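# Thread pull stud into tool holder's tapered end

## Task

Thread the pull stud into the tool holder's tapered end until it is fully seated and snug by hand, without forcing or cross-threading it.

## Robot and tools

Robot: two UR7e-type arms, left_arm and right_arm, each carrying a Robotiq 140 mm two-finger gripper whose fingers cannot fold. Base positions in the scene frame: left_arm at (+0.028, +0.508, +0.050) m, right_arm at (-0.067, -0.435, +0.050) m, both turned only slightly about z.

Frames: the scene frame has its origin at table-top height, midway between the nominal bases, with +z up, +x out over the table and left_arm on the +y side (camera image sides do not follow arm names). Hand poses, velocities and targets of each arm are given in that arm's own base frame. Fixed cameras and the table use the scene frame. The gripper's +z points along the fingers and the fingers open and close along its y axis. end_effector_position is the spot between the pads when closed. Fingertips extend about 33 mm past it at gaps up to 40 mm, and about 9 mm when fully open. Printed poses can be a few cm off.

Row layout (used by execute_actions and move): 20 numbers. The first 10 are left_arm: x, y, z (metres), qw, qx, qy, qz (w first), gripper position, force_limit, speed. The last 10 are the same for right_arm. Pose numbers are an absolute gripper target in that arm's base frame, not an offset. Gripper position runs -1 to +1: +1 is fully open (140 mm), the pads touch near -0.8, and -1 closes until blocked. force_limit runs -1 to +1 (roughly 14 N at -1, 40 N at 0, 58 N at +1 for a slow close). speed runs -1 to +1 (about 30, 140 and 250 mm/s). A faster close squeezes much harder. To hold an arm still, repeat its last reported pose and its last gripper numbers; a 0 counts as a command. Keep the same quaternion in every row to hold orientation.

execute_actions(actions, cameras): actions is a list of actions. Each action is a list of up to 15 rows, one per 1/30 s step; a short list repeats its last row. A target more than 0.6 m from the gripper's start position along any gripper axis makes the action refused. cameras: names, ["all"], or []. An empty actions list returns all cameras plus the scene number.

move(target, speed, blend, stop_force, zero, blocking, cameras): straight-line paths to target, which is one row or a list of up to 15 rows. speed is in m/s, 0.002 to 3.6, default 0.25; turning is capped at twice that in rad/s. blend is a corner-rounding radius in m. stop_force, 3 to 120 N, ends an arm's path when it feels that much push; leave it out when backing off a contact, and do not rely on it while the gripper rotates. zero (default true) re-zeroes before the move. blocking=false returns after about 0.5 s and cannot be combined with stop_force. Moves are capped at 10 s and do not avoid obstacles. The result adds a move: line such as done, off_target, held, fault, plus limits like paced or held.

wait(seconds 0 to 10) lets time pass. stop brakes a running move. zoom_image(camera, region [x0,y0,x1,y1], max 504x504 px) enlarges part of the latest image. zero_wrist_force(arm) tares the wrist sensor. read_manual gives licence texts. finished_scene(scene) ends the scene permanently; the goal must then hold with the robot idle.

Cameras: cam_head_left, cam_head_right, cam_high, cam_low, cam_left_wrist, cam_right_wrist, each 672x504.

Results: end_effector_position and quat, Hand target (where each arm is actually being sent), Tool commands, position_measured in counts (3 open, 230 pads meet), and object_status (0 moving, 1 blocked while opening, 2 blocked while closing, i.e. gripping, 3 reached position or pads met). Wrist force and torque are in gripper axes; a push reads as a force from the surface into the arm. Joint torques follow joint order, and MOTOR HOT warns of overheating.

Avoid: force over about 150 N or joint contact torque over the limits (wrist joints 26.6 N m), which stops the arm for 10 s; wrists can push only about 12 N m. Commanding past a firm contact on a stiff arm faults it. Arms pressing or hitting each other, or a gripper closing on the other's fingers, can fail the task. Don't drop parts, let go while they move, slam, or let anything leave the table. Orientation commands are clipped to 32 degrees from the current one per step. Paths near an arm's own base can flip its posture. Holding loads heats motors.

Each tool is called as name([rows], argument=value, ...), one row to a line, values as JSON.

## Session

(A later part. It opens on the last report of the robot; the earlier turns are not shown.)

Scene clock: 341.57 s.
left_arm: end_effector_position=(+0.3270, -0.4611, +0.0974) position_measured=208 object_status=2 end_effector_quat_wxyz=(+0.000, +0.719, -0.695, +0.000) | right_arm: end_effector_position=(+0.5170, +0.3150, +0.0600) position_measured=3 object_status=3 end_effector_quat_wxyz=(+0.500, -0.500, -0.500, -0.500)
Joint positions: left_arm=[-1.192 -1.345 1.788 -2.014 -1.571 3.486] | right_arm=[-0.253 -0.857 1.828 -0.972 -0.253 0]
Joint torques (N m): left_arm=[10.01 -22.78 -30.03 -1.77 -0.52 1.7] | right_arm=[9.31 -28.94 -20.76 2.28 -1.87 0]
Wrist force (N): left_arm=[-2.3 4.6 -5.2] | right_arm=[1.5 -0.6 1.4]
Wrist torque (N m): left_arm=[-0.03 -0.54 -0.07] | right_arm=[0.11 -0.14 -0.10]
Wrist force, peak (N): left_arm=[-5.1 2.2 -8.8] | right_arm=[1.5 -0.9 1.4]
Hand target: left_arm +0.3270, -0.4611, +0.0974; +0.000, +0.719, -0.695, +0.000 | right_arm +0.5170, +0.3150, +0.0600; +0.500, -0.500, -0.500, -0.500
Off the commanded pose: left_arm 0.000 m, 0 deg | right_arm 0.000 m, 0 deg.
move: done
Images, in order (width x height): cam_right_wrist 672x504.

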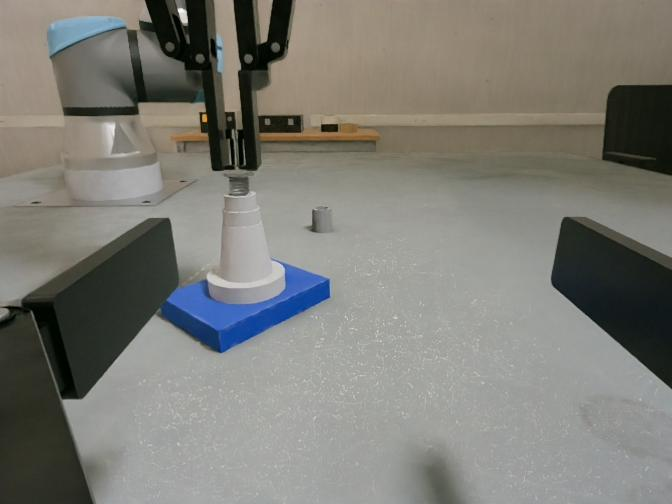

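move([
  [0.3270,-0.4611,0.13,0,0.719,-0.695,0,-1,0,-1,0.517,0.315,0.06,0.5,-0.5,-0.5,-0.5,1,1,1],
  [0.315,-0.43,0.13,0,1,0.0175,0,-1,0,-1,0.517,0.315,0.06,0.5,-0.5,-0.5,-0.5,1,1,1],
  [0.3,-0.4,0.13,0,0.695,0.719,0,-1,0,-1,0.517,0.315,0.06,0.5,-0.5,-0.5,-0.5,1,1,1],
  [0.28,-0.33,0.13,0,-0.0175,1,0,-1,0,-1,0.517,0.315,0.06,0.5,-0.5,-0.5,-0.5,1,1,1],
  [0.28,-0.3,0.1,0,-0.719,0.695,0,-1,0,-1,0.517,0.315,0.06,0.5,-0.5,-0.5,-0.5,1,1,1],
  [0.28,-0.3,0.05,0,-1,-0.0175,0,-1,0,-1,0.517,0.315,0.06,0.5,-0.5,-0.5,-0.5,1,1,1],
  [0.28,-0.3,0.01,0,-0.695,-0.719,0,-1,0,-1,0.517,0.315,0.06,0.5,-0.5,-0.5,-0.5,1,1,1],
], speed=0.7, blend=0.01)

move(target=[0.28,-0.3,0.01,0,-0.695,-0.719,0,-1,0,-1,0.517,0.315,0.06,0.5,-0.5,-0.5,-0.5,1,1,1])

move(target=[0.28,-0.3,-0.02,0,-0.695,-0.719,0,-1,0,-1,0.517,0.315,0.06,0.5,-0.5,-0.5,-0.5,1,1,1], speed=0.004, stop_force=5, cameras=["cam_right_wrist","cam_left_wrist"])

zoom_image(camera="cam_right_wrist", region=[170, 150, 270, 250])

Scene clock: 365.67 s.
left_arm: end_effector_position=(+0.2800, -0.3000, +0.0099) position_measured=208 object_status=2 end_effector_quat_wxyz=(+0.000, +0.695, +0.719, +0.000) | right_arm: end_effector_position=(+0.5170, +0.3150, +0.0600) position_measured=3 object_status=3 end_effector_quat_wxyz=(+0.500, -0.500, -0.500, -0.500)
Joint positions: left_arm=[-1.151 -1.569 2.316 -2.318 -1.571 -5.897] | right_arm=[-0.253 -0.857 1.828 -0.972 -0.253 0]
Joint torques (N m): left_arm=[4.14 -30.5 -25.15 -0.23 -0.9 -1.53] | right_arm=[9.28 -29.41 -20.85 2.29 -1.89 -0.03]
Wrist force (N): left_arm=[0.6 1.5 -1.0] | right_arm=[1.4 -0.8 1.2]
Wrist torque (N m): left_arm=[0.08 -0.54 -0.28] | right_arm=[0.07 -0.12 -0.10]
Wrist force, peak (N): left_arm=[-2.1 4.9 -6.5] | right_arm=[1.5 -0.7 1.6]
Hand target: left_arm +0.2800, -0.3000, +0.0100; +0.000, +0.695, +0.719, +0.000 | right_arm +0.5170, +0.3150, +0.0600; +0.500, -0.500, -0.500, -0.500
Off the commanded pose: left_arm 0.000 m, 0 deg | right_arm 0.000 m, 0 deg.
move: done

Scene clock: 366.17 s.
left_arm: end_effector_position=(+0.2800, -0.3000, +0.0100) position_measured=208 object_status=2 end_effector_quat_wxyz=(+0.000, +0.695, +0.719, +0.000) | right_arm: end_effector_position=(+0.5170, +0.3150, +0.0600) position_measured=3 object_status=3 end_effector_quat_wxyz=(+0.500, -0.500, -0.500, -0.500)
Joint positions: left_arm=[-1.151 -1.57 2.316 -2.317 -1.571 -5.897] | right_arm=[-0.253 -0.857 1.828 -0.972 -0.253 0]
Joint torques (N m): left_arm=[7.84 -30.61 -26.68 -0.23 -2.01 -1.76] | right_arm=[9.09 -29.99 -20.1 2.17 -1.9 -0.08]
Wrist force (N): left_arm=[0.9 1.3 -1.0] | right_arm=[1.3 -0.8 1.5]
Wrist torque (N m): left_arm=[0.05 -0.61 -0.26] | right_arm=[0.07 -0.10 -0.11]
Wrist force, peak (N): left_arm=[0.8 1.5 -1.4] | right_arm=[1.5 -0.8 1.4]
Hand target: left_arm +0.2800, -0.3000, +0.0100; +0.000, +0.695, +0.719, +0.000 | right_arm +0.5170, +0.3150, +0.0600; +0.500, -0.500, -0.500, -0.500
Off the commanded pose: left_arm 0.000 m, 0 deg | right_arm 0.000 m, 0 deg.
move: done

Scene clock: 368.47 s.
left_arm: end_effector_position=(+0.2800, -0.3000, +0.0051) position_measured=208 object_status=2 end_effector_quat_wxyz=(+0.000, +0.695, +0.719, +0.000) | right_arm: end_effector_position=(+0.5170, +0.3150, +0.0600) position_measured=3 object_status=3 end_effector_quat_wxyz=(+0.500, -0.500, -0.500, -0.500)
Joint positions: left_arm=[-1.151 -1.559 2.322 -2.334 -1.571 -5.897] | right_arm=[-0.253 -0.857 1.828 -0.972 -0.253 0]
Joint torques (N m): left_arm=[7.86 -28.74 -24.96 -0.05 -2.06 -1.89] | right_arm=[8.64 -29.15 -21.07 2.22 -2 -0.12]
Wrist force (N): left_arm=[0.2 1.5 -5.7] | right_arm=[1.2 -0.7 1.3]
Wrist torque (N m): left_arm=[0.09 -0.56 -0.27] | right_arm=[0.08 -0.07 -0.10]
Wrist force, peak (N): left_arm=[1.5 1.0 -10.9] | right_arm=[1.5 -0.7 1.5]
Hand target: left_arm +0.2800, -0.3000, +0.0051; +0.000, +0.695, +0.719, +0.000 | right_arm +0.5170, +0.3150, +0.0600; +0.500, -0.500, -0.500, -0.500
Off the commanded pose: left_arm 0.025 m, 0 deg | right_arm 0.000 m, 0 deg.
move: contact (left_arm)
Images, in order (width x height): cam_left_wrist 672x504, cam_right_wrist 672x504.

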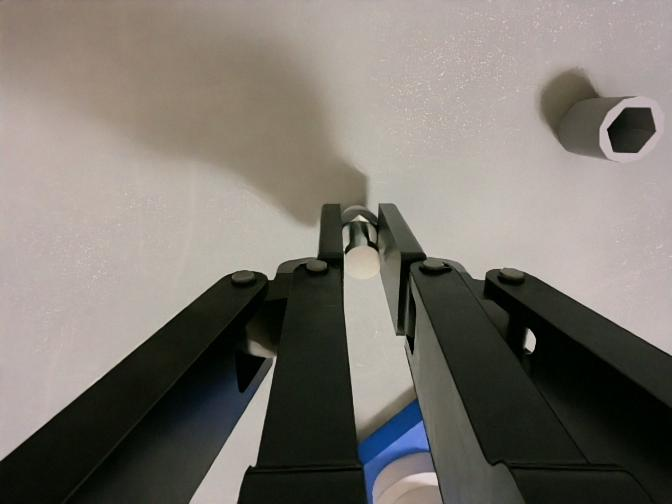

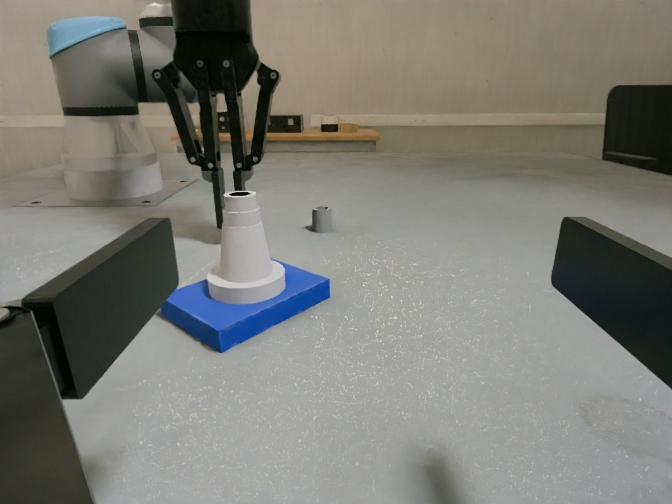

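Scaled by 5.040 from the camera's 672x504 image, which has a finer 960x720 frame.

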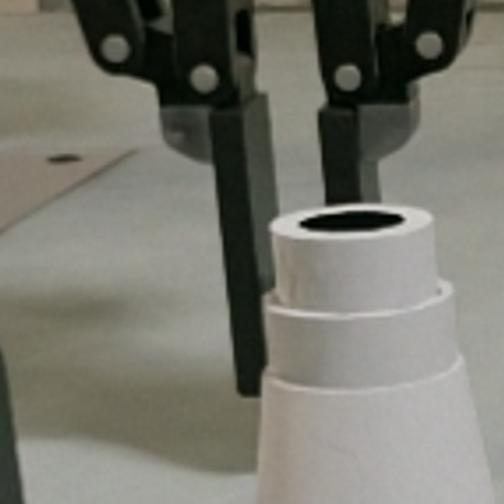

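move(target=[0.28,-0.3,0.0051,0,-0.695,-0.719,0,-0.45,1,-1,0.517,0.315,0.06,0.5,-0.5,-0.5,-0.5,1,1,1], cameras=["cam_left_wrist"])

zoom_image(camera="cam_left_wrist", region=[286, 170, 436, 320])

Scene clock: 376.87 s.
left_arm: end_effector_position=(+0.2800, -0.3000, +0.0052) position_measured=186 object_status=0 end_effector_quat_wxyz=(+0.000, +0.695, +0.719, +0.000) | right_arm: end_effector_position=(+0.5170, +0.3150, +0.0600) position_measured=3 object_status=3 end_effector_quat_wxyz=(+0.500, -0.500, -0.500, -0.500)
Joint positions: left_arm=[-1.151 -1.559 2.322 -2.334 -1.571 -5.897] | right_arm=[-0.253 -0.857 1.828 -0.972 -0.253 0]
Joint torques (N m): left_arm=[7.86 -13.51 -12.51 -5.44 -1.98 -1.93] | right_arm=[8.44 -29.28 -20.42 2.3 -1.97 0.05]
Wrist force (N): left_arm=[0.4 1.3 -1.7] | right_arm=[1.3 -0.6 1.5]
Wrist torque (N m): left_arm=[0.04 -0.50 -0.26] | right_arm=[0.11 -0.09 -0.10]
Wrist force, peak (N): left_arm=[0.3 1.1 -6.3] | right_arm=[1.4 -0.9 1.5]
Hand target: left_arm +0.2800, -0.3000, +0.0051; +0.000, +0.695, +0.719, +0.000 | right_arm +0.5170, +0.3150, +0.0600; +0.500, -0.500, -0.500, -0.500
Off the commanded pose: left_arm 0.000 m, 0 deg | right_arm 0.000 m, 0 deg.
move: done
Images, in order (width x height): cam_left_wrist 672x504.

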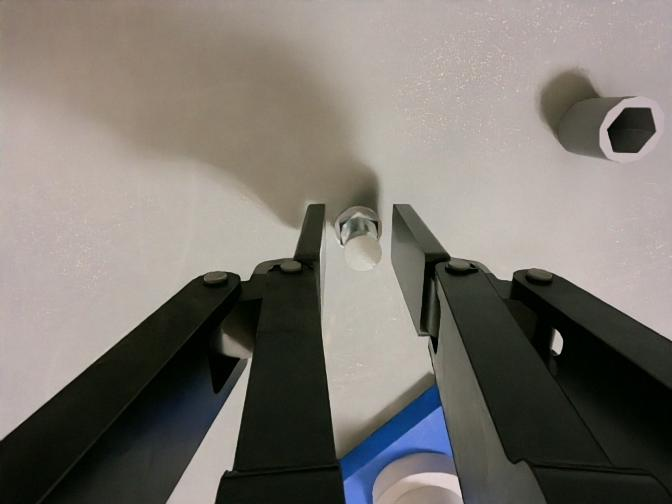

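Scaled by 3.360 from the camera's 672x504 image, which has a finer 960x720 frame.

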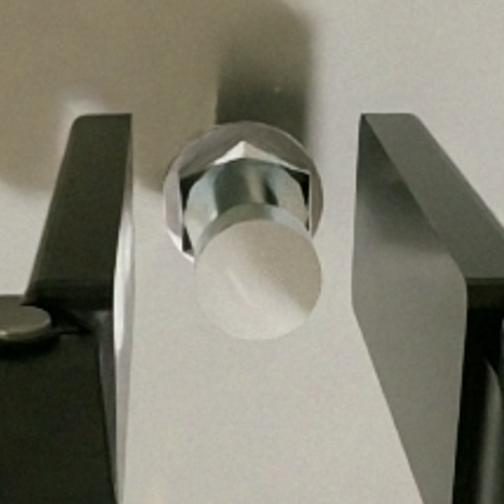

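move([
  [0.28,-0.3,0.0031,0,-0.695,-0.719,0,-0.45,1,-1,0.517,0.315,0.06,0.5,-0.5,-0.5,-0.5,1,1,1],
  [0.28,-0.3,0.0031,0,-0.695,-0.719,0,-1,1,-1,0.517,0.315,0.06,0.5,-0.5,-0.5,-0.5,1,1,1],
], speed=0.02)

wait(seconds=1)

move([
  [0.28,-0.3,0.13,0,-0.695,-0.719,0,-1,1,-1,0.517,0.315,0.06,0.5,-0.5,-0.5,-0.5,1,1,1],
  [0.3268,-0.4613,0.103,0,-0.695,-0.719,0,-1,1,-1,0.517,0.315,0.06,0.5,-0.5,-0.5,-0.5,1,1,1],
], speed=0.15, blend=[0.02,0], cameras=["cam_right_wrist","cam_left_wrist"])

zoom_image(camera="cam_right_wrist", region=[200, 140, 280, 220])

zoom_image(camera="cam_left_wrist", region=[306, 150, 426, 270])

Scene clock: 389.30 s.
left_arm: end_effector_position=(+0.2800, -0.3000, +0.0031) position_measured=209 object_status=0 end_effector_quat_wxyz=(+0.000, +0.695, +0.719, +0.000) | right_arm: end_effector_position=(+0.5170, +0.3150, +0.0600) position_measured=3 object_status=3 end_effector_quat_wxyz=(+0.500, -0.500, -0.500, -0.500)
Joint positions: left_arm=[-1.151 -1.554 2.325 -2.341 -1.571 -5.897] | right_arm=[-0.253 -0.857 1.828 -0.972 -0.253 0]
Joint torques (N m): left_arm=[7.92 -24.31 -21.83 0.13 -1.81 -1.57] | right_arm=[9.43 -29.55 -20.16 2.34 -1.93 -0.01]
Wrist force (N): left_arm=[1.3 0.7 -14.5] | right_arm=[1.2 -0.6 1.2]
Wrist torque (N m): left_arm=[0.02 -0.50 -0.26] | right_arm=[0.11 -0.07 -0.10]
Wrist force, peak (N): left_arm=[1.7 0.8 -14.7] | right_arm=[1.5 -0.8 1.5]
Hand target: left_arm +0.2800, -0.3000, +0.0031; +0.000, +0.695, +0.719, +0.000 | right_arm +0.5170, +0.3150, +0.0600; +0.500, -0.500, -0.500, -0.500
Off the commanded pose: left_arm 0.000 m, 0 deg | right_arm 0.000 m, 0 deg.
move: done

Scene clock: 390.30 s.
left_arm: end_effector_position=(+0.2800, -0.3000, +0.0031) position_measured=209 object_status=2 end_effector_quat_wxyz=(+0.000, +0.695, +0.719, +0.000) | right_arm: end_effector_position=(+0.5170, +0.3150, +0.0600) position_measured=3 object_status=3 end_effector_quat_wxyz=(+0.500, -0.500, -0.500, -0.500)
Joint positions: left_arm=[-1.151 -1.554 2.325 -2.341 -1.571 -5.897] | right_arm=[-0.253 -0.857 1.828 -0.972 -0.253 0]
Joint torques (N m): left_arm=[8.76 -21.67 -18.8 0.22 -1.54 -1.46] | right_arm=[8.85 -29.67 -21.16 2.29 -2.12 -0.1]
Wrist force (N): left_arm=[1.2 1.0 -14.3] | right_arm=[1.3 -0.8 1.4]
Wrist torque (N m): left_arm=[0.08 -0.48 -0.26] | right_arm=[0.07 -0.10 -0.10]
Wrist force, peak (N): left_arm=[1.6 1.0 -14.7] | right_arm=[1.4 -0.7 1.6]
Hand target: left_arm +0.2800, -0.3000, +0.0031; +0.000, +0.695, +0.719, +0.000 | right_arm +0.5170, +0.3150, +0.0600; +0.500, -0.500, -0.500, -0.500
Tool commands: left_gripper/position=-1.0 left_gripper/force_limit=+1.0 left_gripper/speed=-1.0 right_gripper/position=+1.0 right_gripper/force_limit=+1.0 right_gripper/speed=+1.0
Off the commanded pose: left_arm 0.000 m, 0 deg | right_arm 0.000 m, 0 deg.
wait: 1.00 s; at rest by 0.17 s

Scene clock: 392.73 s.
left_arm: end_effector_position=(+0.3267, -0.4612, +0.1030) position_measured=209 object_status=2 end_effector_quat_wxyz=(+0.000, +0.695, +0.719, +0.000) | right_arm: end_effector_position=(+0.5170, +0.3150, +0.0600) position_measured=3 object_status=3 end_effector_quat_wxyz=(+0.500, -0.500, -0.500, -0.500)
Joint positions: left_arm=[-1.193 -1.35 1.779 -1.999 -1.571 -5.939] | right_arm=[-0.253 -0.857 1.828 -0.972 -0.253 0]
Joint torques (N m): left_arm=[8.84 -32.33 -25.11 -2.67 -0.57 2.02] | right_arm=[9.37 -29.87 -21.11 2.21 -1.88 0.02]
Wrist force (N): left_arm=[0.6 1.3 -0.9] | right_arm=[1.2 -0.6 1.4]
Wrist torque (N m): left_arm=[0.01 -0.51 -0.07] | right_arm=[0.09 -0.08 -0.10]
Wrist force, peak (N): left_arm=[1.2 0.9 -13.4] | right_arm=[1.5 -0.7 1.5]
Hand target: left_arm +0.3268, -0.4613, +0.1030; +0.000, +0.695, +0.719, +0.000 | right_arm +0.5170, +0.3150, +0.0600; +0.500, -0.500, -0.500, -0.500
Off the commanded pose: left_arm 0.000 m, 0 deg | right_arm 0.000 m, 0 deg.
move: done
Images, in order (width x height): cam_left_wrist 672x504, cam_right_wrist 672x504.

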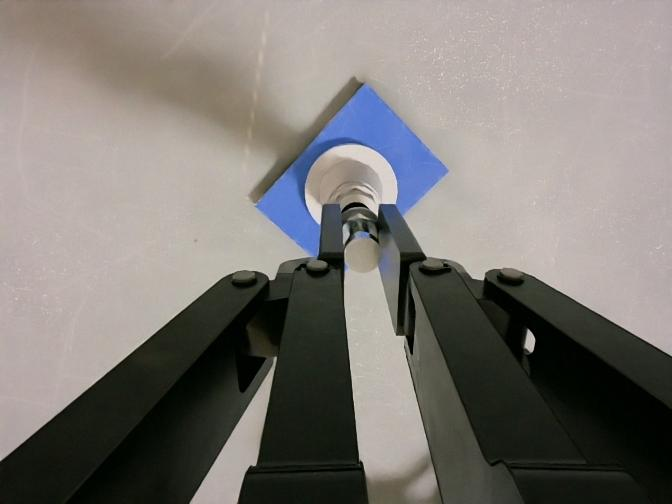

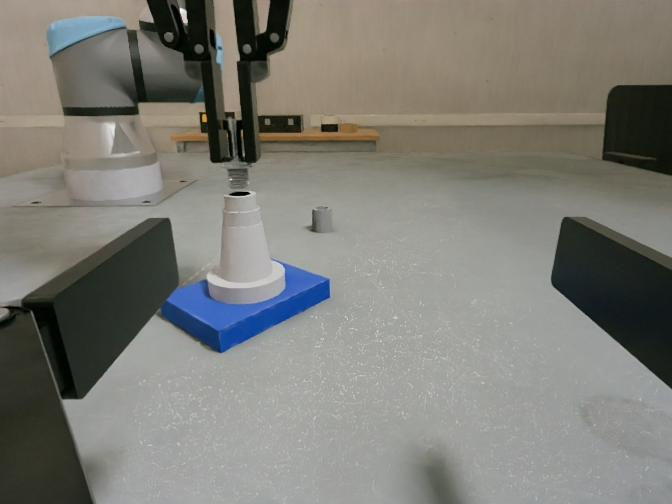

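Scaled by 6.300 from the camera's 672x504 image, which has a finer 960x720 frame.

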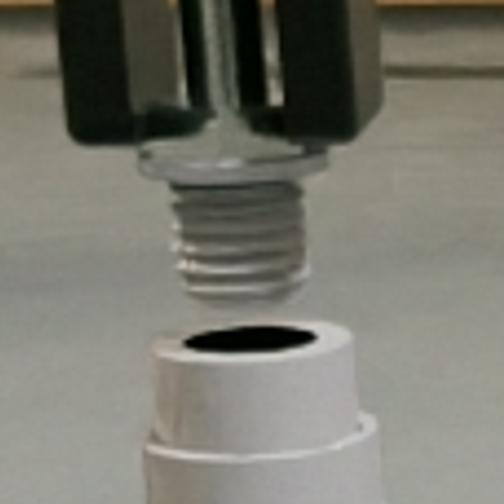

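Scaled by 4.200 from the camera's 672x504 image, which has a finer 960x720 frame.

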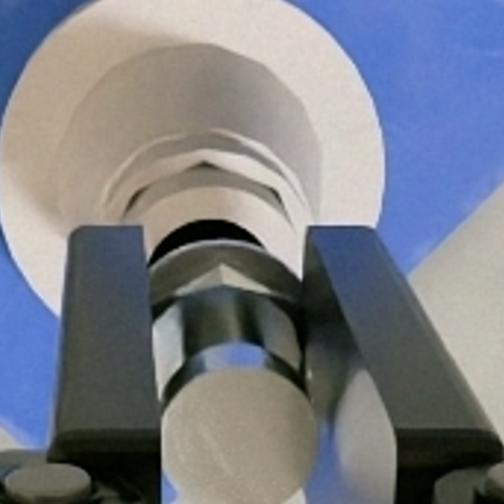

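move(target=[0.3273,-0.4613,0.085,0,-0.695,-0.719,0,-1,1,-1,0.517,0.315,0.06,0.5,-0.5,-0.5,-0.5,1,1,1], speed=0.005, stop_force=4, cameras=["cam_right_wrist","cam_left_wrist"])

zoom_image(camera="cam_right_wrist", region=[200, 140, 280, 220])

zoom_image(camera="cam_left_wrist", region=[306, 150, 426, 270])

Scene clock: 405.30 s.
left_arm: end_effector_position=(+0.3270, -0.4613, +0.0967) position_measured=209 object_status=2 end_effector_quat_wxyz=(+0.000, +0.695, +0.719, +0.000) | right_arm: end_effector_position=(+0.5170, +0.3150, +0.0600) position_measured=3 object_status=3 end_effector_quat_wxyz=(+0.500, -0.500, -0.500, -0.500)
Joint positions: left_arm=[-1.192 -1.344 1.788 -2.016 -1.571 -5.938] | right_arm=[-0.253 -0.857 1.828 -0.972 -0.253 0]
Joint torques (N m): left_arm=[7.23 -43.12 -30.89 -0.93 2.38 1.27] | right_arm=[9.43 -29.24 -20.65 2.25 -1.91 0.12]
Wrist force (N): left_arm=[2.7 -0.5 -2.6] | right_arm=[1.3 -0.8 1.3]
Wrist torque (N m): left_arm=[0.11 -0.53 -0.13] | right_arm=[0.06 -0.08 -0.11]
Wrist force, peak (N): left_arm=[4.1 -2.1 -8.5] | right_arm=[1.6 -0.6 1.5]
Hand target: left_arm +0.3270, -0.4613, +0.0967; +0.000, +0.695, +0.719, +0.000 | right_arm +0.5170, +0.3150, +0.0600; +0.500, -0.500, -0.500, -0.500
Off the commanded pose: left_arm 0.012 m, 0 deg | right_arm 0.000 m, 0 deg.
move: contact (left_arm)
Images, in order (width x height): cam_left_wrist 672x504, cam_right_wrist 672x504.

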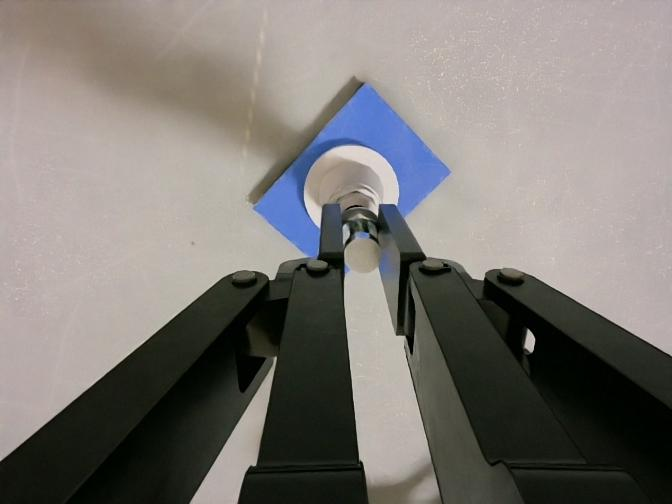

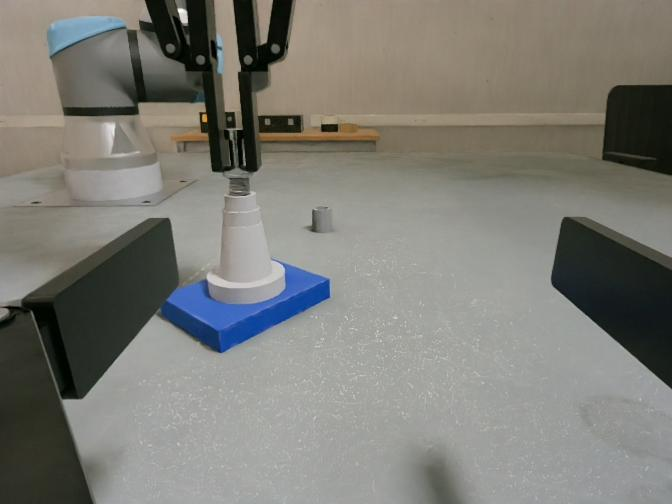

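Scaled by 6.300 from the camera's 672x504 image, which has a finer 960x720 frame.

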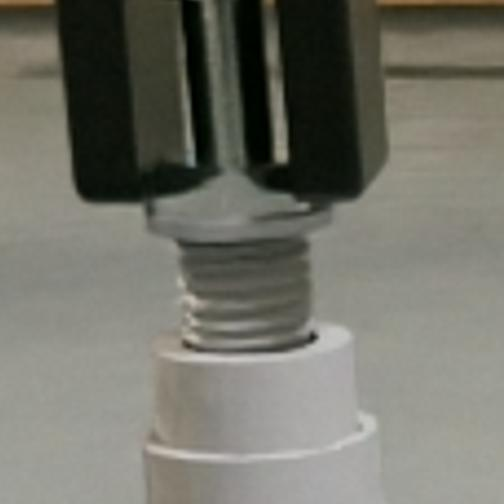

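Scaled by 4.200 from the camera's 672x504 image, which has a finer 960x720 frame.

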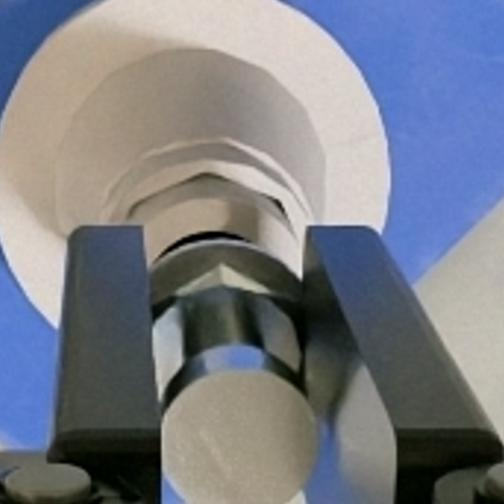

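move(target=[0.3273,-0.4609,0.0965,0,-0.695,-0.719,0,-1,1,-1,0.517,0.315,0.06,0.5,-0.5,-0.5,-0.5,1,1,1], speed=0.02)

move(target=[0.3273,-0.4609,0.0963,0,1,0.0175,0,-1,1,-1,0.517,0.315,0.06,0.5,-0.5,-0.5,-0.5,1,1,1], speed=0.4)

move(target=[0.3273,-0.4609,0.0961,0,0.719,-0.695,0,-1,1,-1,0.517,0.315,0.06,0.5,-0.5,-0.5,-0.5,1,1,1], speed=0.4, cameras=["cam_right_wrist"])

zoom_image(camera="cam_right_wrist", region=[200, 140, 280, 220])

Scene clock: 416.17 s.
left_arm: end_effector_position=(+0.3273, -0.4609, +0.0965) position_measured=209 object_status=2 end_effector_quat_wxyz=(+0.000, +0.695, +0.719, +0.000) | right_arm: end_effector_position=(+0.5170, +0.3150, +0.0600) position_measured=3 object_status=3 end_effector_quat_wxyz=(+0.500, -0.500, -0.500, -0.500)
Joint positions: left_arm=[-1.191 -1.344 1.789 -2.016 -1.571 -5.938] | right_arm=[-0.253 -0.857 1.828 -0.972 -0.253 0]
Joint torques (N m): left_arm=[10.86 -38.77 -14.19 -5.72 2.4 1.73] | right_arm=[9.41 -29.99 -20.39 2.39 -1.81 0.02]
Wrist force (N): left_arm=[2.4 -4.6 -9.1] | right_arm=[1.4 -0.7 1.1]
Wrist torque (N m): left_arm=[0.25 -0.53 -0.24] | right_arm=[0.09 -0.13 -0.10]
Wrist force, peak (N): left_arm=[2.6 -4.8 -9.4] | right_arm=[1.5 -0.6 1.6]
Hand target: left_arm +0.3273, -0.4609, +0.0965; +0.000, +0.695, +0.719, +0.000 | right_arm +0.5170, +0.3150, +0.0600; +0.500, -0.500, -0.500, -0.500
Off the commanded pose: left_arm 0.000 m, 0 deg | right_arm 0.000 m, 0 deg.
move: done

Scene clock: 418.67 s.
left_arm: end_effector_position=(+0.3273, -0.4609, +0.0963) position_measured=209 object_status=2 end_effector_quat_wxyz=(+0.000, +1.000, +0.018, +0.000) | right_arm: end_effector_position=(+0.5170, +0.3150, +0.0600) position_measured=3 object_status=3 end_effector_quat_wxyz=(+0.500, -0.500, -0.500, -0.500)
Joint positions: left_arm=[-1.191 -1.343 1.789 -2.017 -1.571 -4.368] | right_arm=[-0.253 -0.857 1.828 -0.972 -0.253 0]
Joint torques (N m): left_arm=[9.77 -23.86 -29.79 -1.57 -0.34 1.71] | right_arm=[9.59 -29.72 -20.57 2.22 -1.9 0]
Wrist force (N): left_arm=[0.4 2.1 -2.2] | right_arm=[1.4 -0.7 1.4]
Wrist torque (N m): left_arm=[0.12 -0.55 -0.07] | right_arm=[0.08 -0.11 -0.10]
Wrist force, peak (N): left_arm=[-0.6 -6.9 -9.1] | right_arm=[1.5 -0.7 1.7]
Hand target: left_arm +0.3273, -0.4609, +0.0963; +0.000, +1.000, +0.017, +0.000 | right_arm +0.5170, +0.3150, +0.0600; +0.500, -0.500, -0.500, -0.500
Off the commanded pose: left_arm 0.000 m, 0 deg | right_arm 0.000 m, 0 deg.
move: done

Scene clock: 421.17 s.
left_arm: end_effector_position=(+0.3273, -0.4609, +0.0961) position_measured=209 object_status=2 end_effector_quat_wxyz=(+0.000, +0.719, -0.695, +0.000) | right_arm: end_effector_position=(+0.5170, +0.3150, +0.0600) position_measured=3 object_status=3 end_effector_quat_wxyz=(+0.500, -0.500, -0.500, -0.500)
Joint positions: left_arm=[-1.191 -1.343 1.79 -2.017 -1.571 -2.796] | right_arm=[-0.253 -0.857 1.828 -0.972 -0.253 0]
Joint torques (N m): left_arm=[10.51 -22.8 -27.03 -0.21 -0.52 1.74] | right_arm=[8.83 -30.29 -20.34 2.22 -1.85 0.02]
Wrist force (N): left_arm=[5.0 1.6 -4.1] | right_arm=[1.3 -0.8 1.4]
Wrist torque (N m): left_arm=[0.16 -0.36 -0.07] | right_arm=[0.06 -0.10 -0.10]
Wrist force, peak (N): left_arm=[6.4 0.5 -6.8] | right_arm=[1.6 -0.8 1.5]
Hand target: left_arm +0.3273, -0.4609, +0.0961; +0.000, +0.719, -0.695, +0.000 | right_arm +0.5170, +0.3150, +0.0600; +0.500, -0.500, -0.500, -0.500
Off the commanded pose: left_arm 0.000 m, 0 deg | right_arm 0.000 m, 0 deg.
move: done
Images, in order (width x height): cam_right_wrist 672x504.

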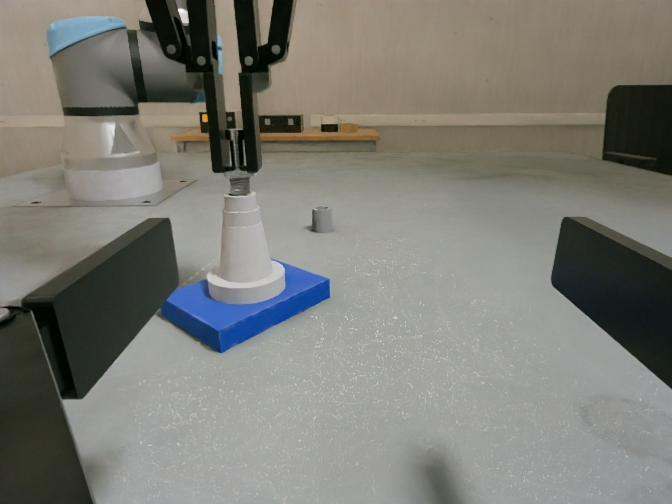

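Scaled by 6.300 from the camera's 672x504 image, which has a finer 960x720 frame.

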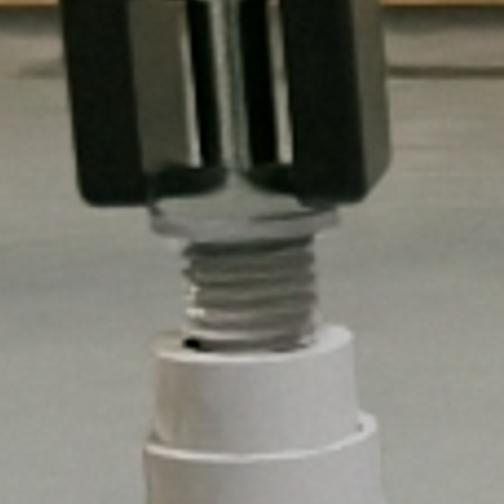

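move(target=[0.3266,-0.4614,0.0959,0,0.719,-0.695,0,-1,1,-1,0.517,0.315,0.06,0.5,-0.5,-0.5,-0.5,1,1,1], speed=0.02)

move(target=[0.3267,-0.4607,0.0956,0,0.0175,-0.9998,0,-1,1,-1,0.517,0.315,0.06,0.5,-0.5,-0.5,-0.5,1,1,1], speed=0.4)

move(target=[0.3274,-0.4608,0.0953,0,-0.695,-0.719,0,-1,1,-1,0.517,0.315,0.06,0.5,-0.5,-0.5,-0.5,1,1,1], speed=0.4, cameras=["cam_right_wrist"])

zoom_image(camera="cam_right_wrist", region=[200, 140, 280, 220])

Scene clock: 435.53 s.
left_arm: end_effector_position=(+0.3266, -0.4614, +0.0959) position_measured=209 object_status=2 end_effector_quat_wxyz=(+0.000, +0.719, -0.695, +0.000) | right_arm: end_effector_position=(+0.5170, +0.3150, +0.0600) position_measured=3 object_status=3 end_effector_quat_wxyz=(+0.500, -0.500, -0.500, -0.500)
Joint positions: left_arm=[-1.193 -1.343 1.79 -2.018 -1.571 -2.798] | right_arm=[-0.253 -0.857 1.828 -0.972 -0.253 0]
Joint torques (N m): left_arm=[-9.66 -19.86 -9.97 -3.62 -1.47 -1.64] | right_arm=[9.4 -29.7 -21.09 2.13 -1.93 -0.14]
Wrist force (N): left_arm=[0.4 -5.5 -12.5] | right_arm=[1.3 -0.7 1.4]
Wrist torque (N m): left_arm=[0.36 -0.48 -0.08] | right_arm=[0.09 -0.09 -0.11]
Wrist force, peak (N): left_arm=[0.4 -5.5 -12.5] | right_arm=[1.6 -0.7 1.4]
Hand target: left_arm +0.3266, -0.4614, +0.0959; +0.000, +0.719, -0.695, +0.000 | right_arm +0.5170, +0.3150, +0.0600; +0.500, -0.500, -0.500, -0.500
Off the commanded pose: left_arm 0.000 m, 0 deg | right_arm 0.000 m, 0 deg.
move: done

Scene clock: 438.03 s.
left_arm: end_effector_position=(+0.3267, -0.4607, +0.0956) position_measured=209 object_status=2 end_effector_quat_wxyz=(+0.000, -0.018, +1.000, +0.000) | right_arm: end_effector_position=(+0.5170, +0.3150, +0.0600) position_measured=3 object_status=3 end_effector_quat_wxyz=(+0.500, -0.500, -0.500, -0.500)
Joint positions: left_arm=[-1.192 -1.344 1.792 -2.019 -1.571 -1.228] | right_arm=[-0.253 -0.857 1.828 -0.972 -0.253 0]
Joint torques (N m): left_arm=[5.61 -17.23 -21.5 0.93 -1.28 1.71] | right_arm=[9.34 -29.43 -20.89 2.15 -1.89 0.05]
Wrist force (N): left_arm=[-2.5 -5.7 -14.4] | right_arm=[1.3 -0.5 1.4]
Wrist torque (N m): left_arm=[0.30 -0.46 -0.08] | right_arm=[0.12 -0.09 -0.10]
Wrist force, peak (N): left_arm=[-3.0 -6.5 -15.7] | right_arm=[1.5 -0.8 1.5]
Hand target: left_arm +0.3267, -0.4607, +0.0956; +0.000, -0.017, +1.000, +0.000 | right_arm +0.5170, +0.3150, +0.0600; +0.500, -0.500, -0.500, -0.500
Off the commanded pose: left_arm 0.000 m, 0 deg | right_arm 0.000 m, 0 deg.
move: done

Scene clock: 440.53 s.
left_arm: end_effector_position=(+0.3274, -0.4608, +0.0953) position_measured=209 object_status=2 end_effector_quat_wxyz=(+0.000, +0.695, +0.719, +0.000) | right_arm: end_effector_position=(+0.5170, +0.3150, +0.0600) position_measured=3 object_status=3 end_effector_quat_wxyz=(+0.500, -0.500, -0.500, -0.500)
Joint positions: left_arm=[-1.191 -1.342 1.791 -2.019 -1.571 0.345] | right_arm=[-0.253 -0.857 1.828 -0.972 -0.253 0]
Joint torques (N m): left_arm=[9.63 -17.18 -22.37 -0.82 2.62 1.64] | right_arm=[9.65 -29.66 -20.06 2.31 -1.97 -0.02]
Wrist force (N): left_arm=[-2.1 -8.0 -18.0] | right_arm=[1.1 -0.7 1.2]
Wrist torque (N m): left_arm=[0.40 -0.52 -0.02] | right_arm=[0.08 -0.06 -0.10]
Wrist force, peak (N): left_arm=[-2.4 -8.1 -18.7] | right_arm=[1.3 -0.9 1.6]
Hand target: left_arm +0.3274, -0.4608, +0.0953; +0.000, +0.695, +0.719, +0.000 | right_arm +0.5170, +0.3150, +0.0600; +0.500, -0.500, -0.500, -0.500
Off the commanded pose: left_arm 0.000 m, 0 deg | right_arm 0.000 m, 0 deg.
move: done
Images, in order (width x height): cam_right_wrist 672x504.

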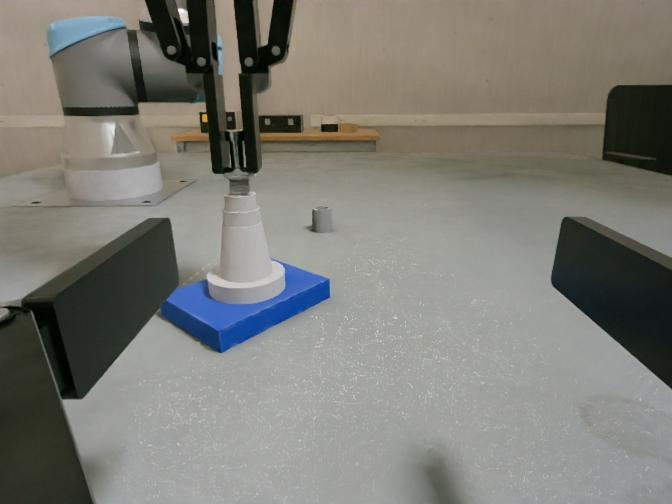

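Scaled by 6.300 from the camera's 672x504 image, which has a finer 960x720 frame.

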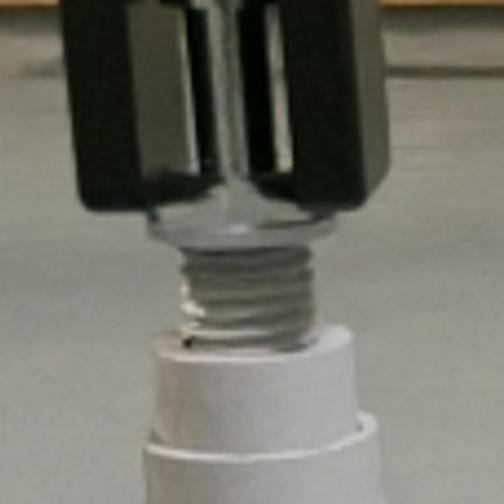

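move(target=[0.3271,-0.4609,0.0953,0,0.695,0.719,0,-1,1,-1,0.517,0.315,0.06,0.5,-0.5,-0.5,-0.5,1,1,1], speed=0.02)

move(target=[0.3272,-0.4612,0.0952,0,1,0.0175,0,-1,1,-1,0.517,0.315,0.06,0.5,-0.5,-0.5,-0.5,1,1,1], speed=0.4)

move(target=[0.3269,-0.4613,0.0951,0,0.719,-0.695,0,-1,1,-1,0.517,0.315,0.06,0.5,-0.5,-0.5,-0.5,1,1,1], speed=0.4, cameras=["cam_right_wrist"])

zoom_image(camera="cam_right_wrist", region=[200, 140, 280, 220])

Scene clock: 453.30 s.
left_arm: end_effector_position=(+0.3271, -0.4609, +0.0953) position_measured=209 object_status=2 end_effector_quat_wxyz=(+0.000, +0.695, +0.719, +0.000) | right_arm: end_effector_position=(+0.5170, +0.3150, +0.0600) position_measured=3 object_status=3 end_effector_quat_wxyz=(+0.500, -0.500, -0.500, -0.500)
Joint positions: left_arm=[-1.192 -1.343 1.791 -2.019 -1.571 0.345] | right_arm=[-0.253 -0.857 1.828 -0.972 -0.253 0]
Joint torques (N m): left_arm=[-5.21 -34.66 -8.85 -0.8 2.07 -1.7] | right_arm=[9.48 -29.37 -20.24 2.28 -1.94 -0.26]
Wrist force (N): left_arm=[-0.6 -2.2 -18.8] | right_arm=[1.3 -0.5 1.4]
Wrist torque (N m): left_arm=[0.22 -0.52 -0.06] | right_arm=[0.12 -0.10 -0.10]
Wrist force, peak (N): left_arm=[-2.9 -8.2 -18.7] | right_arm=[1.5 -0.6 1.6]
Hand target: left_arm +0.3271, -0.4609, +0.0953; +0.000, +0.695, +0.719, +0.000 | right_arm +0.5170, +0.3150, +0.0600; +0.500, -0.500, -0.500, -0.500
Off the commanded pose: left_arm 0.000 m, 0 deg | right_arm 0.000 m, 0 deg.
move: done

Scene clock: 455.80 s.
left_arm: end_effector_position=(+0.3272, -0.4612, +0.0952) position_measured=209 object_status=2 end_effector_quat_wxyz=(+0.000, +1.000, +0.018, +0.000) | right_arm: end_effector_position=(+0.5170, +0.3150, +0.0600) position_measured=3 object_status=3 end_effector_quat_wxyz=(+0.500, -0.500, -0.500, -0.500)
Joint positions: left_arm=[-1.192 -1.342 1.79 -2.019 -1.571 1.915] | right_arm=[-0.253 -0.857 1.828 -0.972 -0.253 0]
Joint torques (N m): left_arm=[5.45 -26.23 -28.43 0.05 -0.93 1.73] | right_arm=[9.55 -28.69 -20.66 2.29 -1.91 -0.12]
Wrist force (N): left_arm=[1.4 1.7 -2.5] | right_arm=[1.3 -0.5 1.2]
Wrist torque (N m): left_arm=[0.10 -0.41 -0.06] | right_arm=[0.13 -0.09 -0.10]
Wrist force, peak (N): left_arm=[-0.8 -2.4 -18.7] | right_arm=[1.7 -0.9 1.3]
Hand target: left_arm +0.3272, -0.4612, +0.0952; +0.000, +1.000, +0.017, +0.000 | right_arm +0.5170, +0.3150, +0.0600; +0.500, -0.500, -0.500, -0.500
Off the commanded pose: left_arm 0.000 m, 0 deg | right_arm 0.000 m, 0 deg.
move: done

Scene clock: 458.30 s.
left_arm: end_effector_position=(+0.3269, -0.4613, +0.0951) position_measured=209 object_status=2 end_effector_quat_wxyz=(+0.000, +0.719, -0.695, +0.000) | right_arm: end_effector_position=(+0.5170, +0.3150, +0.0600) position_measured=3 object_status=3 end_effector_quat_wxyz=(+0.500, -0.500, -0.500, -0.500)
Joint positions: left_arm=[-1.192 -1.342 1.791 -2.02 -1.571 3.486] | right_arm=[-0.253 -0.857 1.828 -0.972 -0.253 0]
Joint torques (N m): left_arm=[10.86 -37.94 -36.54 -1.02 -0.57 1.77] | right_arm=[9.48 -29.81 -20.12 2.25 -2.08 0.03]
Wrist force (N): left_arm=[12.3 -0.4 24.7] | right_arm=[1.3 -0.5 1.2]
Wrist torque (N m): left_arm=[0.16 -0.36 -0.14] | right_arm=[0.12 -0.11 -0.10]
Wrist force, peak (N): left_arm=[14.7 -2.0 25.9] | right_arm=[1.4 -0.7 1.6]
Hand target: left_arm +0.3269, -0.4613, +0.0951; +0.000, +0.719, -0.695, +0.000 | right_arm +0.5170, +0.3150, +0.0600; +0.500, -0.500, -0.500, -0.500
Off the commanded pose: left_arm 0.000 m, 0 deg | right_arm 0.000 m, 0 deg.
move: done
Images, in order (width x height): cam_right_wrist 672x504.

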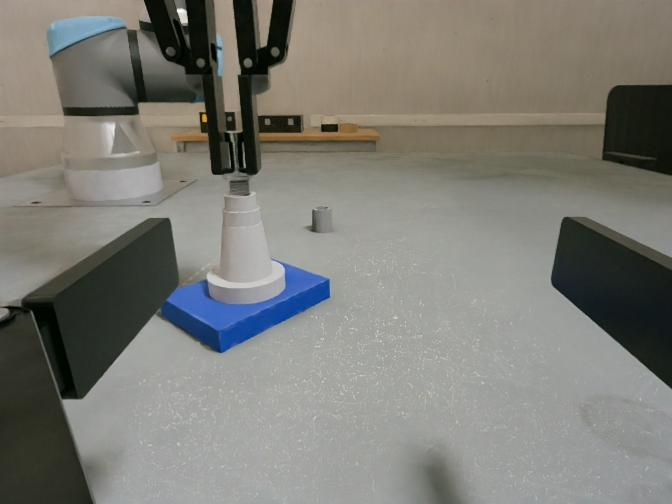

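Scaled by 6.300 from the camera's 672x504 image, which has a finer 960x720 frame.

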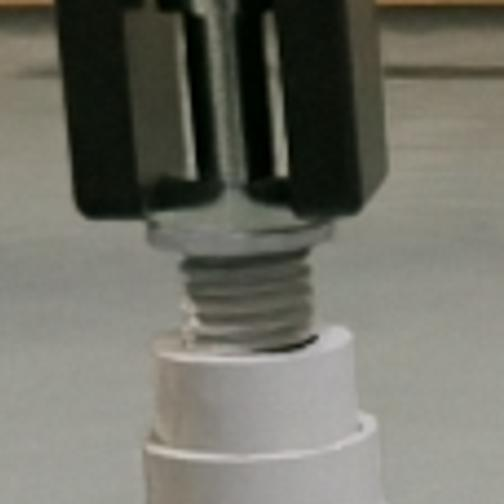

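move(target=[0.3268,-0.4613,0.0942,0,0.719,-0.695,0,-1,1,-1,0.517,0.315,0.06,0.5,-0.5,-0.5,-0.5,1,1,1], speed=0.02)

move(target=[0.3268,-0.4611,0.0937,0,0.0175,-0.9998,0,-1,1,-1,0.517,0.315,0.06,0.5,-0.5,-0.5,-0.5,1,1,1], speed=0.4)

move(target=[0.3269,-0.4611,0.0934,0,-0.454,-0.891,0,-1,1,-1,0.517,0.315,0.06,0.5,-0.5,-0.5,-0.5,1,1,1], speed=0.4, cameras=["cam_right_wrist"])

zoom_image(camera="cam_right_wrist", region=[200, 140, 280, 220])

Scene clock: 467.03 s.
left_arm: end_effector_position=(+0.3268, -0.4613, +0.0943) position_measured=209 object_status=2 end_effector_quat_wxyz=(+0.000, +0.719, -0.695, +0.000) | right_arm: end_effector_position=(+0.5170, +0.3150, +0.0600) position_measured=3 object_status=3 end_effector_quat_wxyz=(+0.500, -0.500, -0.500, -0.500)
Joint positions: left_arm=[-1.192 -1.341 1.792 -2.022 -1.571 3.486] | right_arm=[-0.253 -0.857 1.828 -0.972 -0.253 0]
Joint torques (N m): left_arm=[-5.16 -17.32 -8.88 -1.8 2.15 -1.77] | right_arm=[9.57 -29.3 -20.94 2.1 -1.92 -0.01]
Wrist force (N): left_arm=[5.6 3.7 -13.9] | right_arm=[1.2 -0.5 1.4]
Wrist torque (N m): left_arm=[0.04 -0.42 -0.13] | right_arm=[0.13 -0.08 -0.10]
Wrist force, peak (N): left_arm=[12.5 -0.3 24.4] | right_arm=[1.5 -0.9 1.6]
Hand target: left_arm +0.3268, -0.4613, +0.0942; +0.000, +0.719, -0.695, +0.000 | right_arm +0.5170, +0.3150, +0.0600; +0.500, -0.500, -0.500, -0.500
Off the commanded pose: left_arm 0.000 m, 0 deg | right_arm 0.000 m, 0 deg.
move: done

Scene clock: 469.53 s.
left_arm: end_effector_position=(+0.3268, -0.4611, +0.0937) position_measured=209 object_status=2 end_effector_quat_wxyz=(+0.000, -0.018, +1.000, +0.000) | right_arm: end_effector_position=(+0.5170, +0.3150, +0.0600) position_measured=3 object_status=3 end_effector_quat_wxyz=(+0.500, -0.500, -0.500, -0.500)
Joint positions: left_arm=[-1.192 -1.341 1.794 -2.023 -1.571 5.056] | right_arm=[-0.253 -0.857 1.828 -0.972 -0.253 0]
Joint torques (N m): left_arm=[9.77 -12.32 -24.36 -3.67 3.15 1.68] | right_arm=[10 -30.06 -21.62 2.24 -2.04 -0.08]
Wrist force (N): left_arm=[15.4 7.4 -26.1] | right_arm=[1.2 -0.7 1.4]
Wrist torque (N m): left_arm=[-0.06 -0.39 -0.07] | right_arm=[0.07 -0.07 -0.11]
Wrist force, peak (N): left_arm=[15.3 7.4 -26.5] | right_arm=[1.6 -0.5 1.6]
Hand target: left_arm +0.3268, -0.4611, +0.0937; +0.000, -0.017, +1.000, +0.000 | right_arm +0.5170, +0.3150, +0.0600; +0.500, -0.500, -0.500, -0.500
Off the commanded pose: left_arm 0.000 m, 0 deg | right_arm 0.000 m, 0 deg.
move: done

Scene clock: 471.30 s.
left_arm: end_effector_position=(+0.3269, -0.4611, +0.0934) position_measured=209 object_status=2 end_effector_quat_wxyz=(+0.000, +0.454, +0.891, +0.000) | right_arm: end_effector_position=(+0.5170, +0.3150, +0.0600) position_measured=3 object_status=3 end_effector_quat_wxyz=(+0.500, -0.500, -0.500, -0.500)
Joint positions: left_arm=[-1.192 -1.341 1.794 -2.024 -1.571 6.033] | right_arm=[-0.253 -0.857 1.828 -0.972 -0.253 0]
Joint torques (N m): left_arm=[6.73 -10.11 -24.67 -5.93 1.47 1.69] | right_arm=[9.38 -29.43 -20.21 2.25 -1.71 0.06]
Wrist force (N): left_arm=[20.5 0.0 -31.5] | right_arm=[1.3 -0.7 1.3]
Wrist torque (N m): left_arm=[0.12 -0.39 -0.08] | right_arm=[0.09 -0.10 -0.10]
Wrist force, peak (N): left_arm=[21.0 -0.4 -32.9] | right_arm=[1.6 -0.7 1.6]
Hand target: left_arm +0.3269, -0.4611, +0.0934; +0.000, +0.454, +0.891, +0.000 | right_arm +0.5170, +0.3150, +0.0600; +0.500, -0.500, -0.500, -0.500
Off the commanded pose: left_arm 0.000 m, 0 deg | right_arm 0.000 m, 0 deg.
move: done
Images, in order (width x height): cam_right_wrist 672x504.

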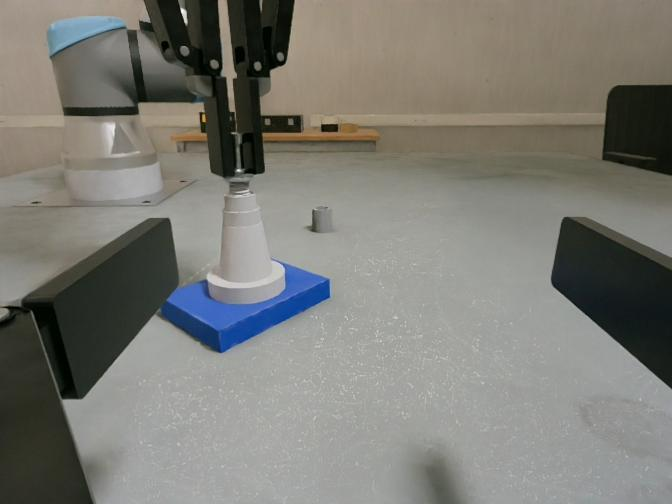

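Scaled by 6.300 from the camera's 672x504 image, which has a finer 960x720 frame.

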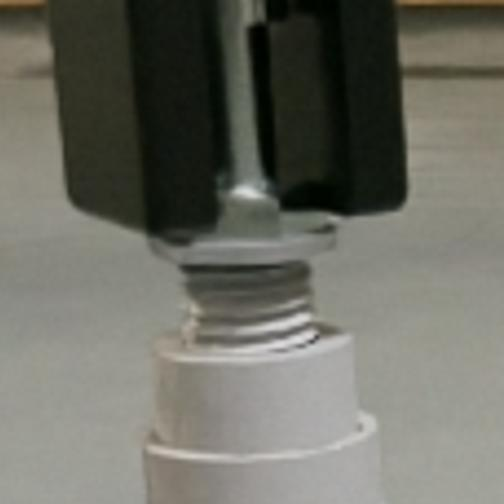

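move([
  [0.3269,-0.4611,0.0940,0,0.454,0.891,0,-1,1,-1,0.517,0.315,0.06,0.5,-0.5,-0.5,-0.5,1,1,1],
  [0.3269,-0.4611,0.0940,0,0.454,0.891,0,-0.4,1,-1,0.517,0.315,0.06,0.5,-0.5,-0.5,-0.5,1,1,1],
], speed=0.02, cameras=["cam_left_wrist","cam_right_wrist"])

zoom_image(camera="cam_left_wrist", region=[286, 150, 436, 300])

zoom_image(camera="cam_right_wrist", region=[200, 140, 280, 220])

Scene clock: 482.37 s.
left_arm: end_effector_position=(+0.3269, -0.4611, +0.0940) position_measured=179 object_status=0 end_effector_quat_wxyz=(+0.000, +0.454, +0.891, +0.000) | right_arm: end_effector_position=(+0.5170, +0.3150, +0.0600) position_measured=3 object_status=3 end_effector_quat_wxyz=(+0.500, -0.500, -0.500, -0.500)
Joint positions: left_arm=[-1.192 -1.341 1.793 -2.023 -1.571 6.034] | right_arm=[-0.253 -0.857 1.828 -0.972 -0.253 0]
Joint torques (N m): left_arm=[-4.07 -36.51 -17.84 -3.91 -2.08 1.15] | right_arm=[8.84 -29.45 -20.7 2.27 -1.82 -0.05]
Wrist force (N): left_arm=[-0.7 2.2 -2.3] | right_arm=[1.1 -0.8 1.3]
Wrist torque (N m): left_arm=[0.20 -0.25 -0.09] | right_arm=[0.06 -0.06 -0.11]
Wrist force, peak (N): left_arm=[20.5 -0.6 -31.9] | right_arm=[1.5 -0.9 1.7]
Hand target: left_arm +0.3269, -0.4611, +0.0940; +0.000, +0.454, +0.891, +0.000 | right_arm +0.5170, +0.3150, +0.0600; +0.500, -0.500, -0.500, -0.500
Off the commanded pose: left_arm 0.000 m, 0 deg | right_arm 0.000 m, 0 deg.
move: done
Images, in order (width x height): cam_left_wrist 672x504, cam_right_wrist 672x504.

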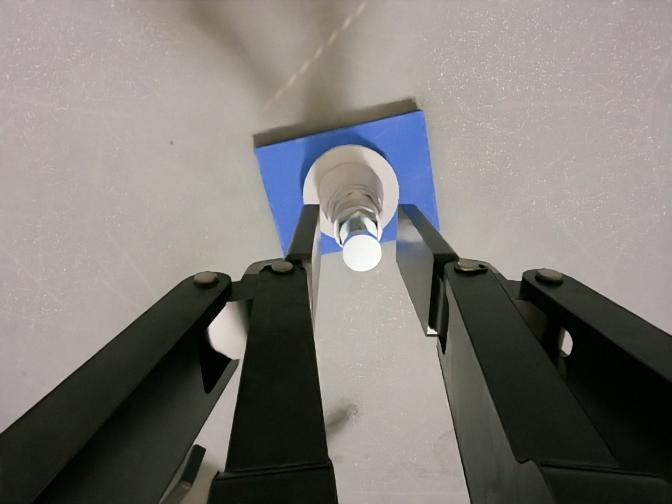

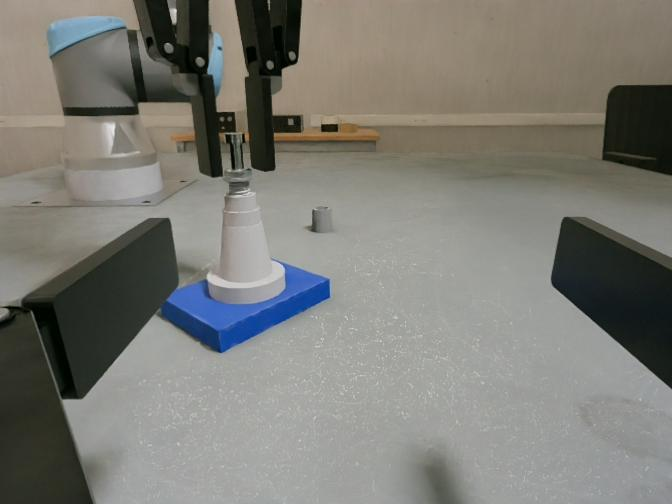

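Scaled by 3.360 from the camera's 672x504 image, which has a finer 960x720 frame.

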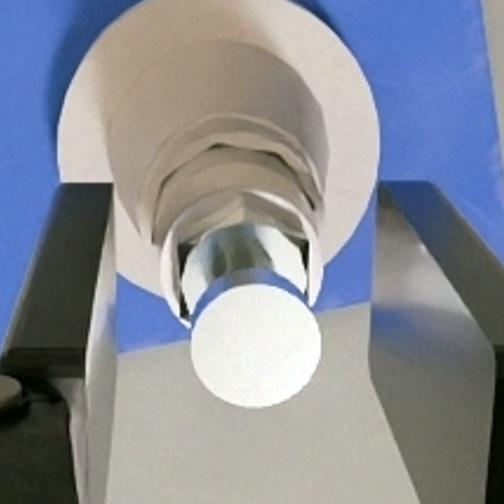

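Scaled by 6.300 from the camera's 672x504 image, which has a finer 960x720 frame.

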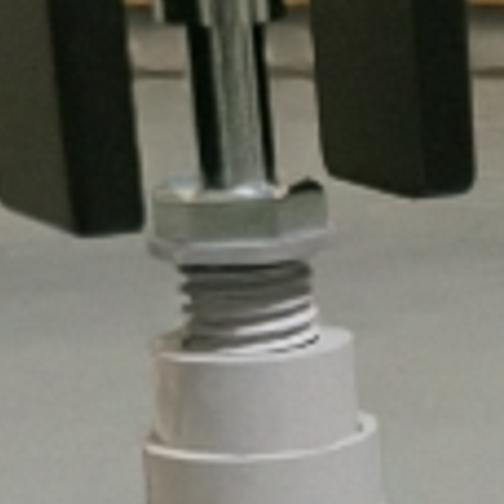

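move([
  [0.327,-0.4611,0.094,0,0.469,-0.883,0,-0.4,1,-1,0.517,0.315,0.06,0.5,-0.5,-0.5,-0.5,1,1,1],
  [0.327,-0.4611,0.094,0,0.9925,-0.122,0,-0.4,1,-1,0.517,0.315,0.06,0.5,-0.5,-0.5,-0.5,1,1,1],
  [0.327,-0.4611,0.094,0,0.669,0.743,0,-0.4,1,-1,0.517,0.315,0.06,0.5,-0.5,-0.5,-0.5,1,1,1],
  [0.327,-0.4611,0.094,0,-0.225,0.974,0,-0.4,1,-1,0.517,0.315,0.06,0.5,-0.5,-0.5,-0.5,1,1,1],
  [0.327,-0.4611,0.094,0,-0.927,0.375,0,-0.4,1,-1,0.517,0.315,0.06,0.5,-0.5,-0.5,-0.5,1,1,1],
  [0.327,-0.4611,0.094,0,-0.839,-0.545,0,-0.4,1,-1,0.517,0.315,0.06,0.5,-0.5,-0.5,-0.5,1,1,1],
], speed=0.7, blend=0.01, cameras=["cam_left_wrist"])

zoom_image(camera="cam_left_wrist", region=[286, 150, 436, 300])

Scene clock: 501.13 s.
left_arm: end_effector_position=(+0.3270, -0.4611, +0.0940) position_measured=179 object_status=3 end_effector_quat_wxyz=(+0.000, +0.839, +0.545, +0.000) | right_arm: end_effector_position=(+0.5170, +0.3150, +0.0600) position_measured=3 object_status=3 end_effector_quat_wxyz=(+0.500, -0.500, -0.500, -0.500)
Joint positions: left_arm=[-1.192 -1.341 1.793 -2.023 -1.571 -5.485] | right_arm=[-0.253 -0.857 1.828 -0.972 -0.253 0]
Joint torques (N m): left_arm=[-5.86 -43.69 -15.26 -0.21 0.02 -1.52] | right_arm=[9.61 -30 -20.62 2.15 -1.92 0.03]
Wrist force (N): left_arm=[-0.7 2.0 -2.0] | right_arm=[1.2 -0.5 1.3]
Wrist torque (N m): left_arm=[0.15 -0.25 -0.29] | right_arm=[0.13 -0.08 -0.11]
Wrist force, peak (N): left_arm=[-0.4 2.3 -2.5] | right_arm=[1.5 -0.8 1.6]
Hand target: left_arm +0.3270, -0.4611, +0.0940; +0.000, +0.839, +0.545, +0.000 | right_arm +0.5170, +0.3150, +0.0600; +0.500, -0.500, -0.500, -0.500
Off the commanded pose: left_arm 0.000 m, 0 deg | right_arm 0.000 m, 0 deg.
move: done
Images, in order (width x height): cam_left_wrist 672x504.

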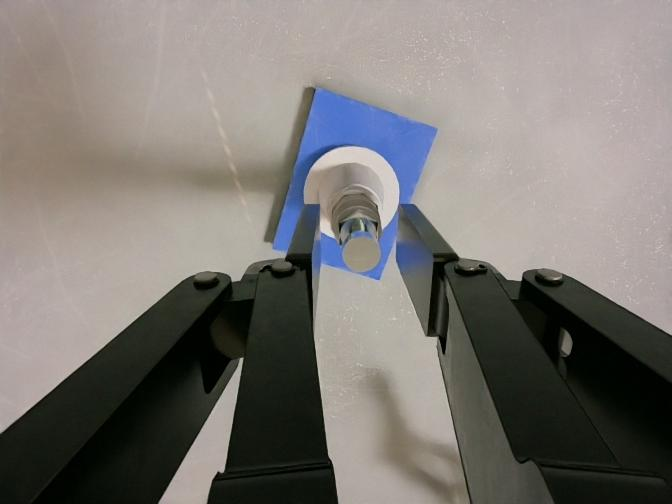

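Scaled by 3.360 from the camera's 672x504 image, which has a finer 960x720 frame.

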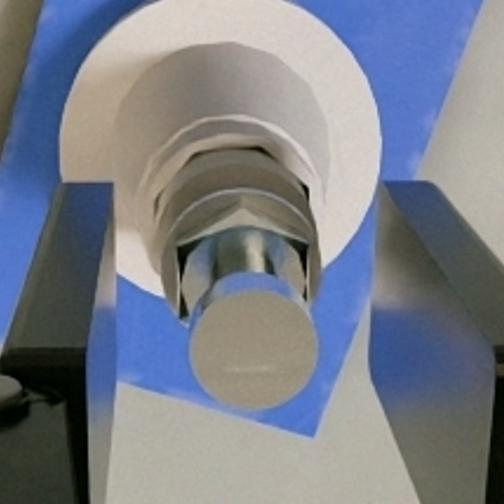

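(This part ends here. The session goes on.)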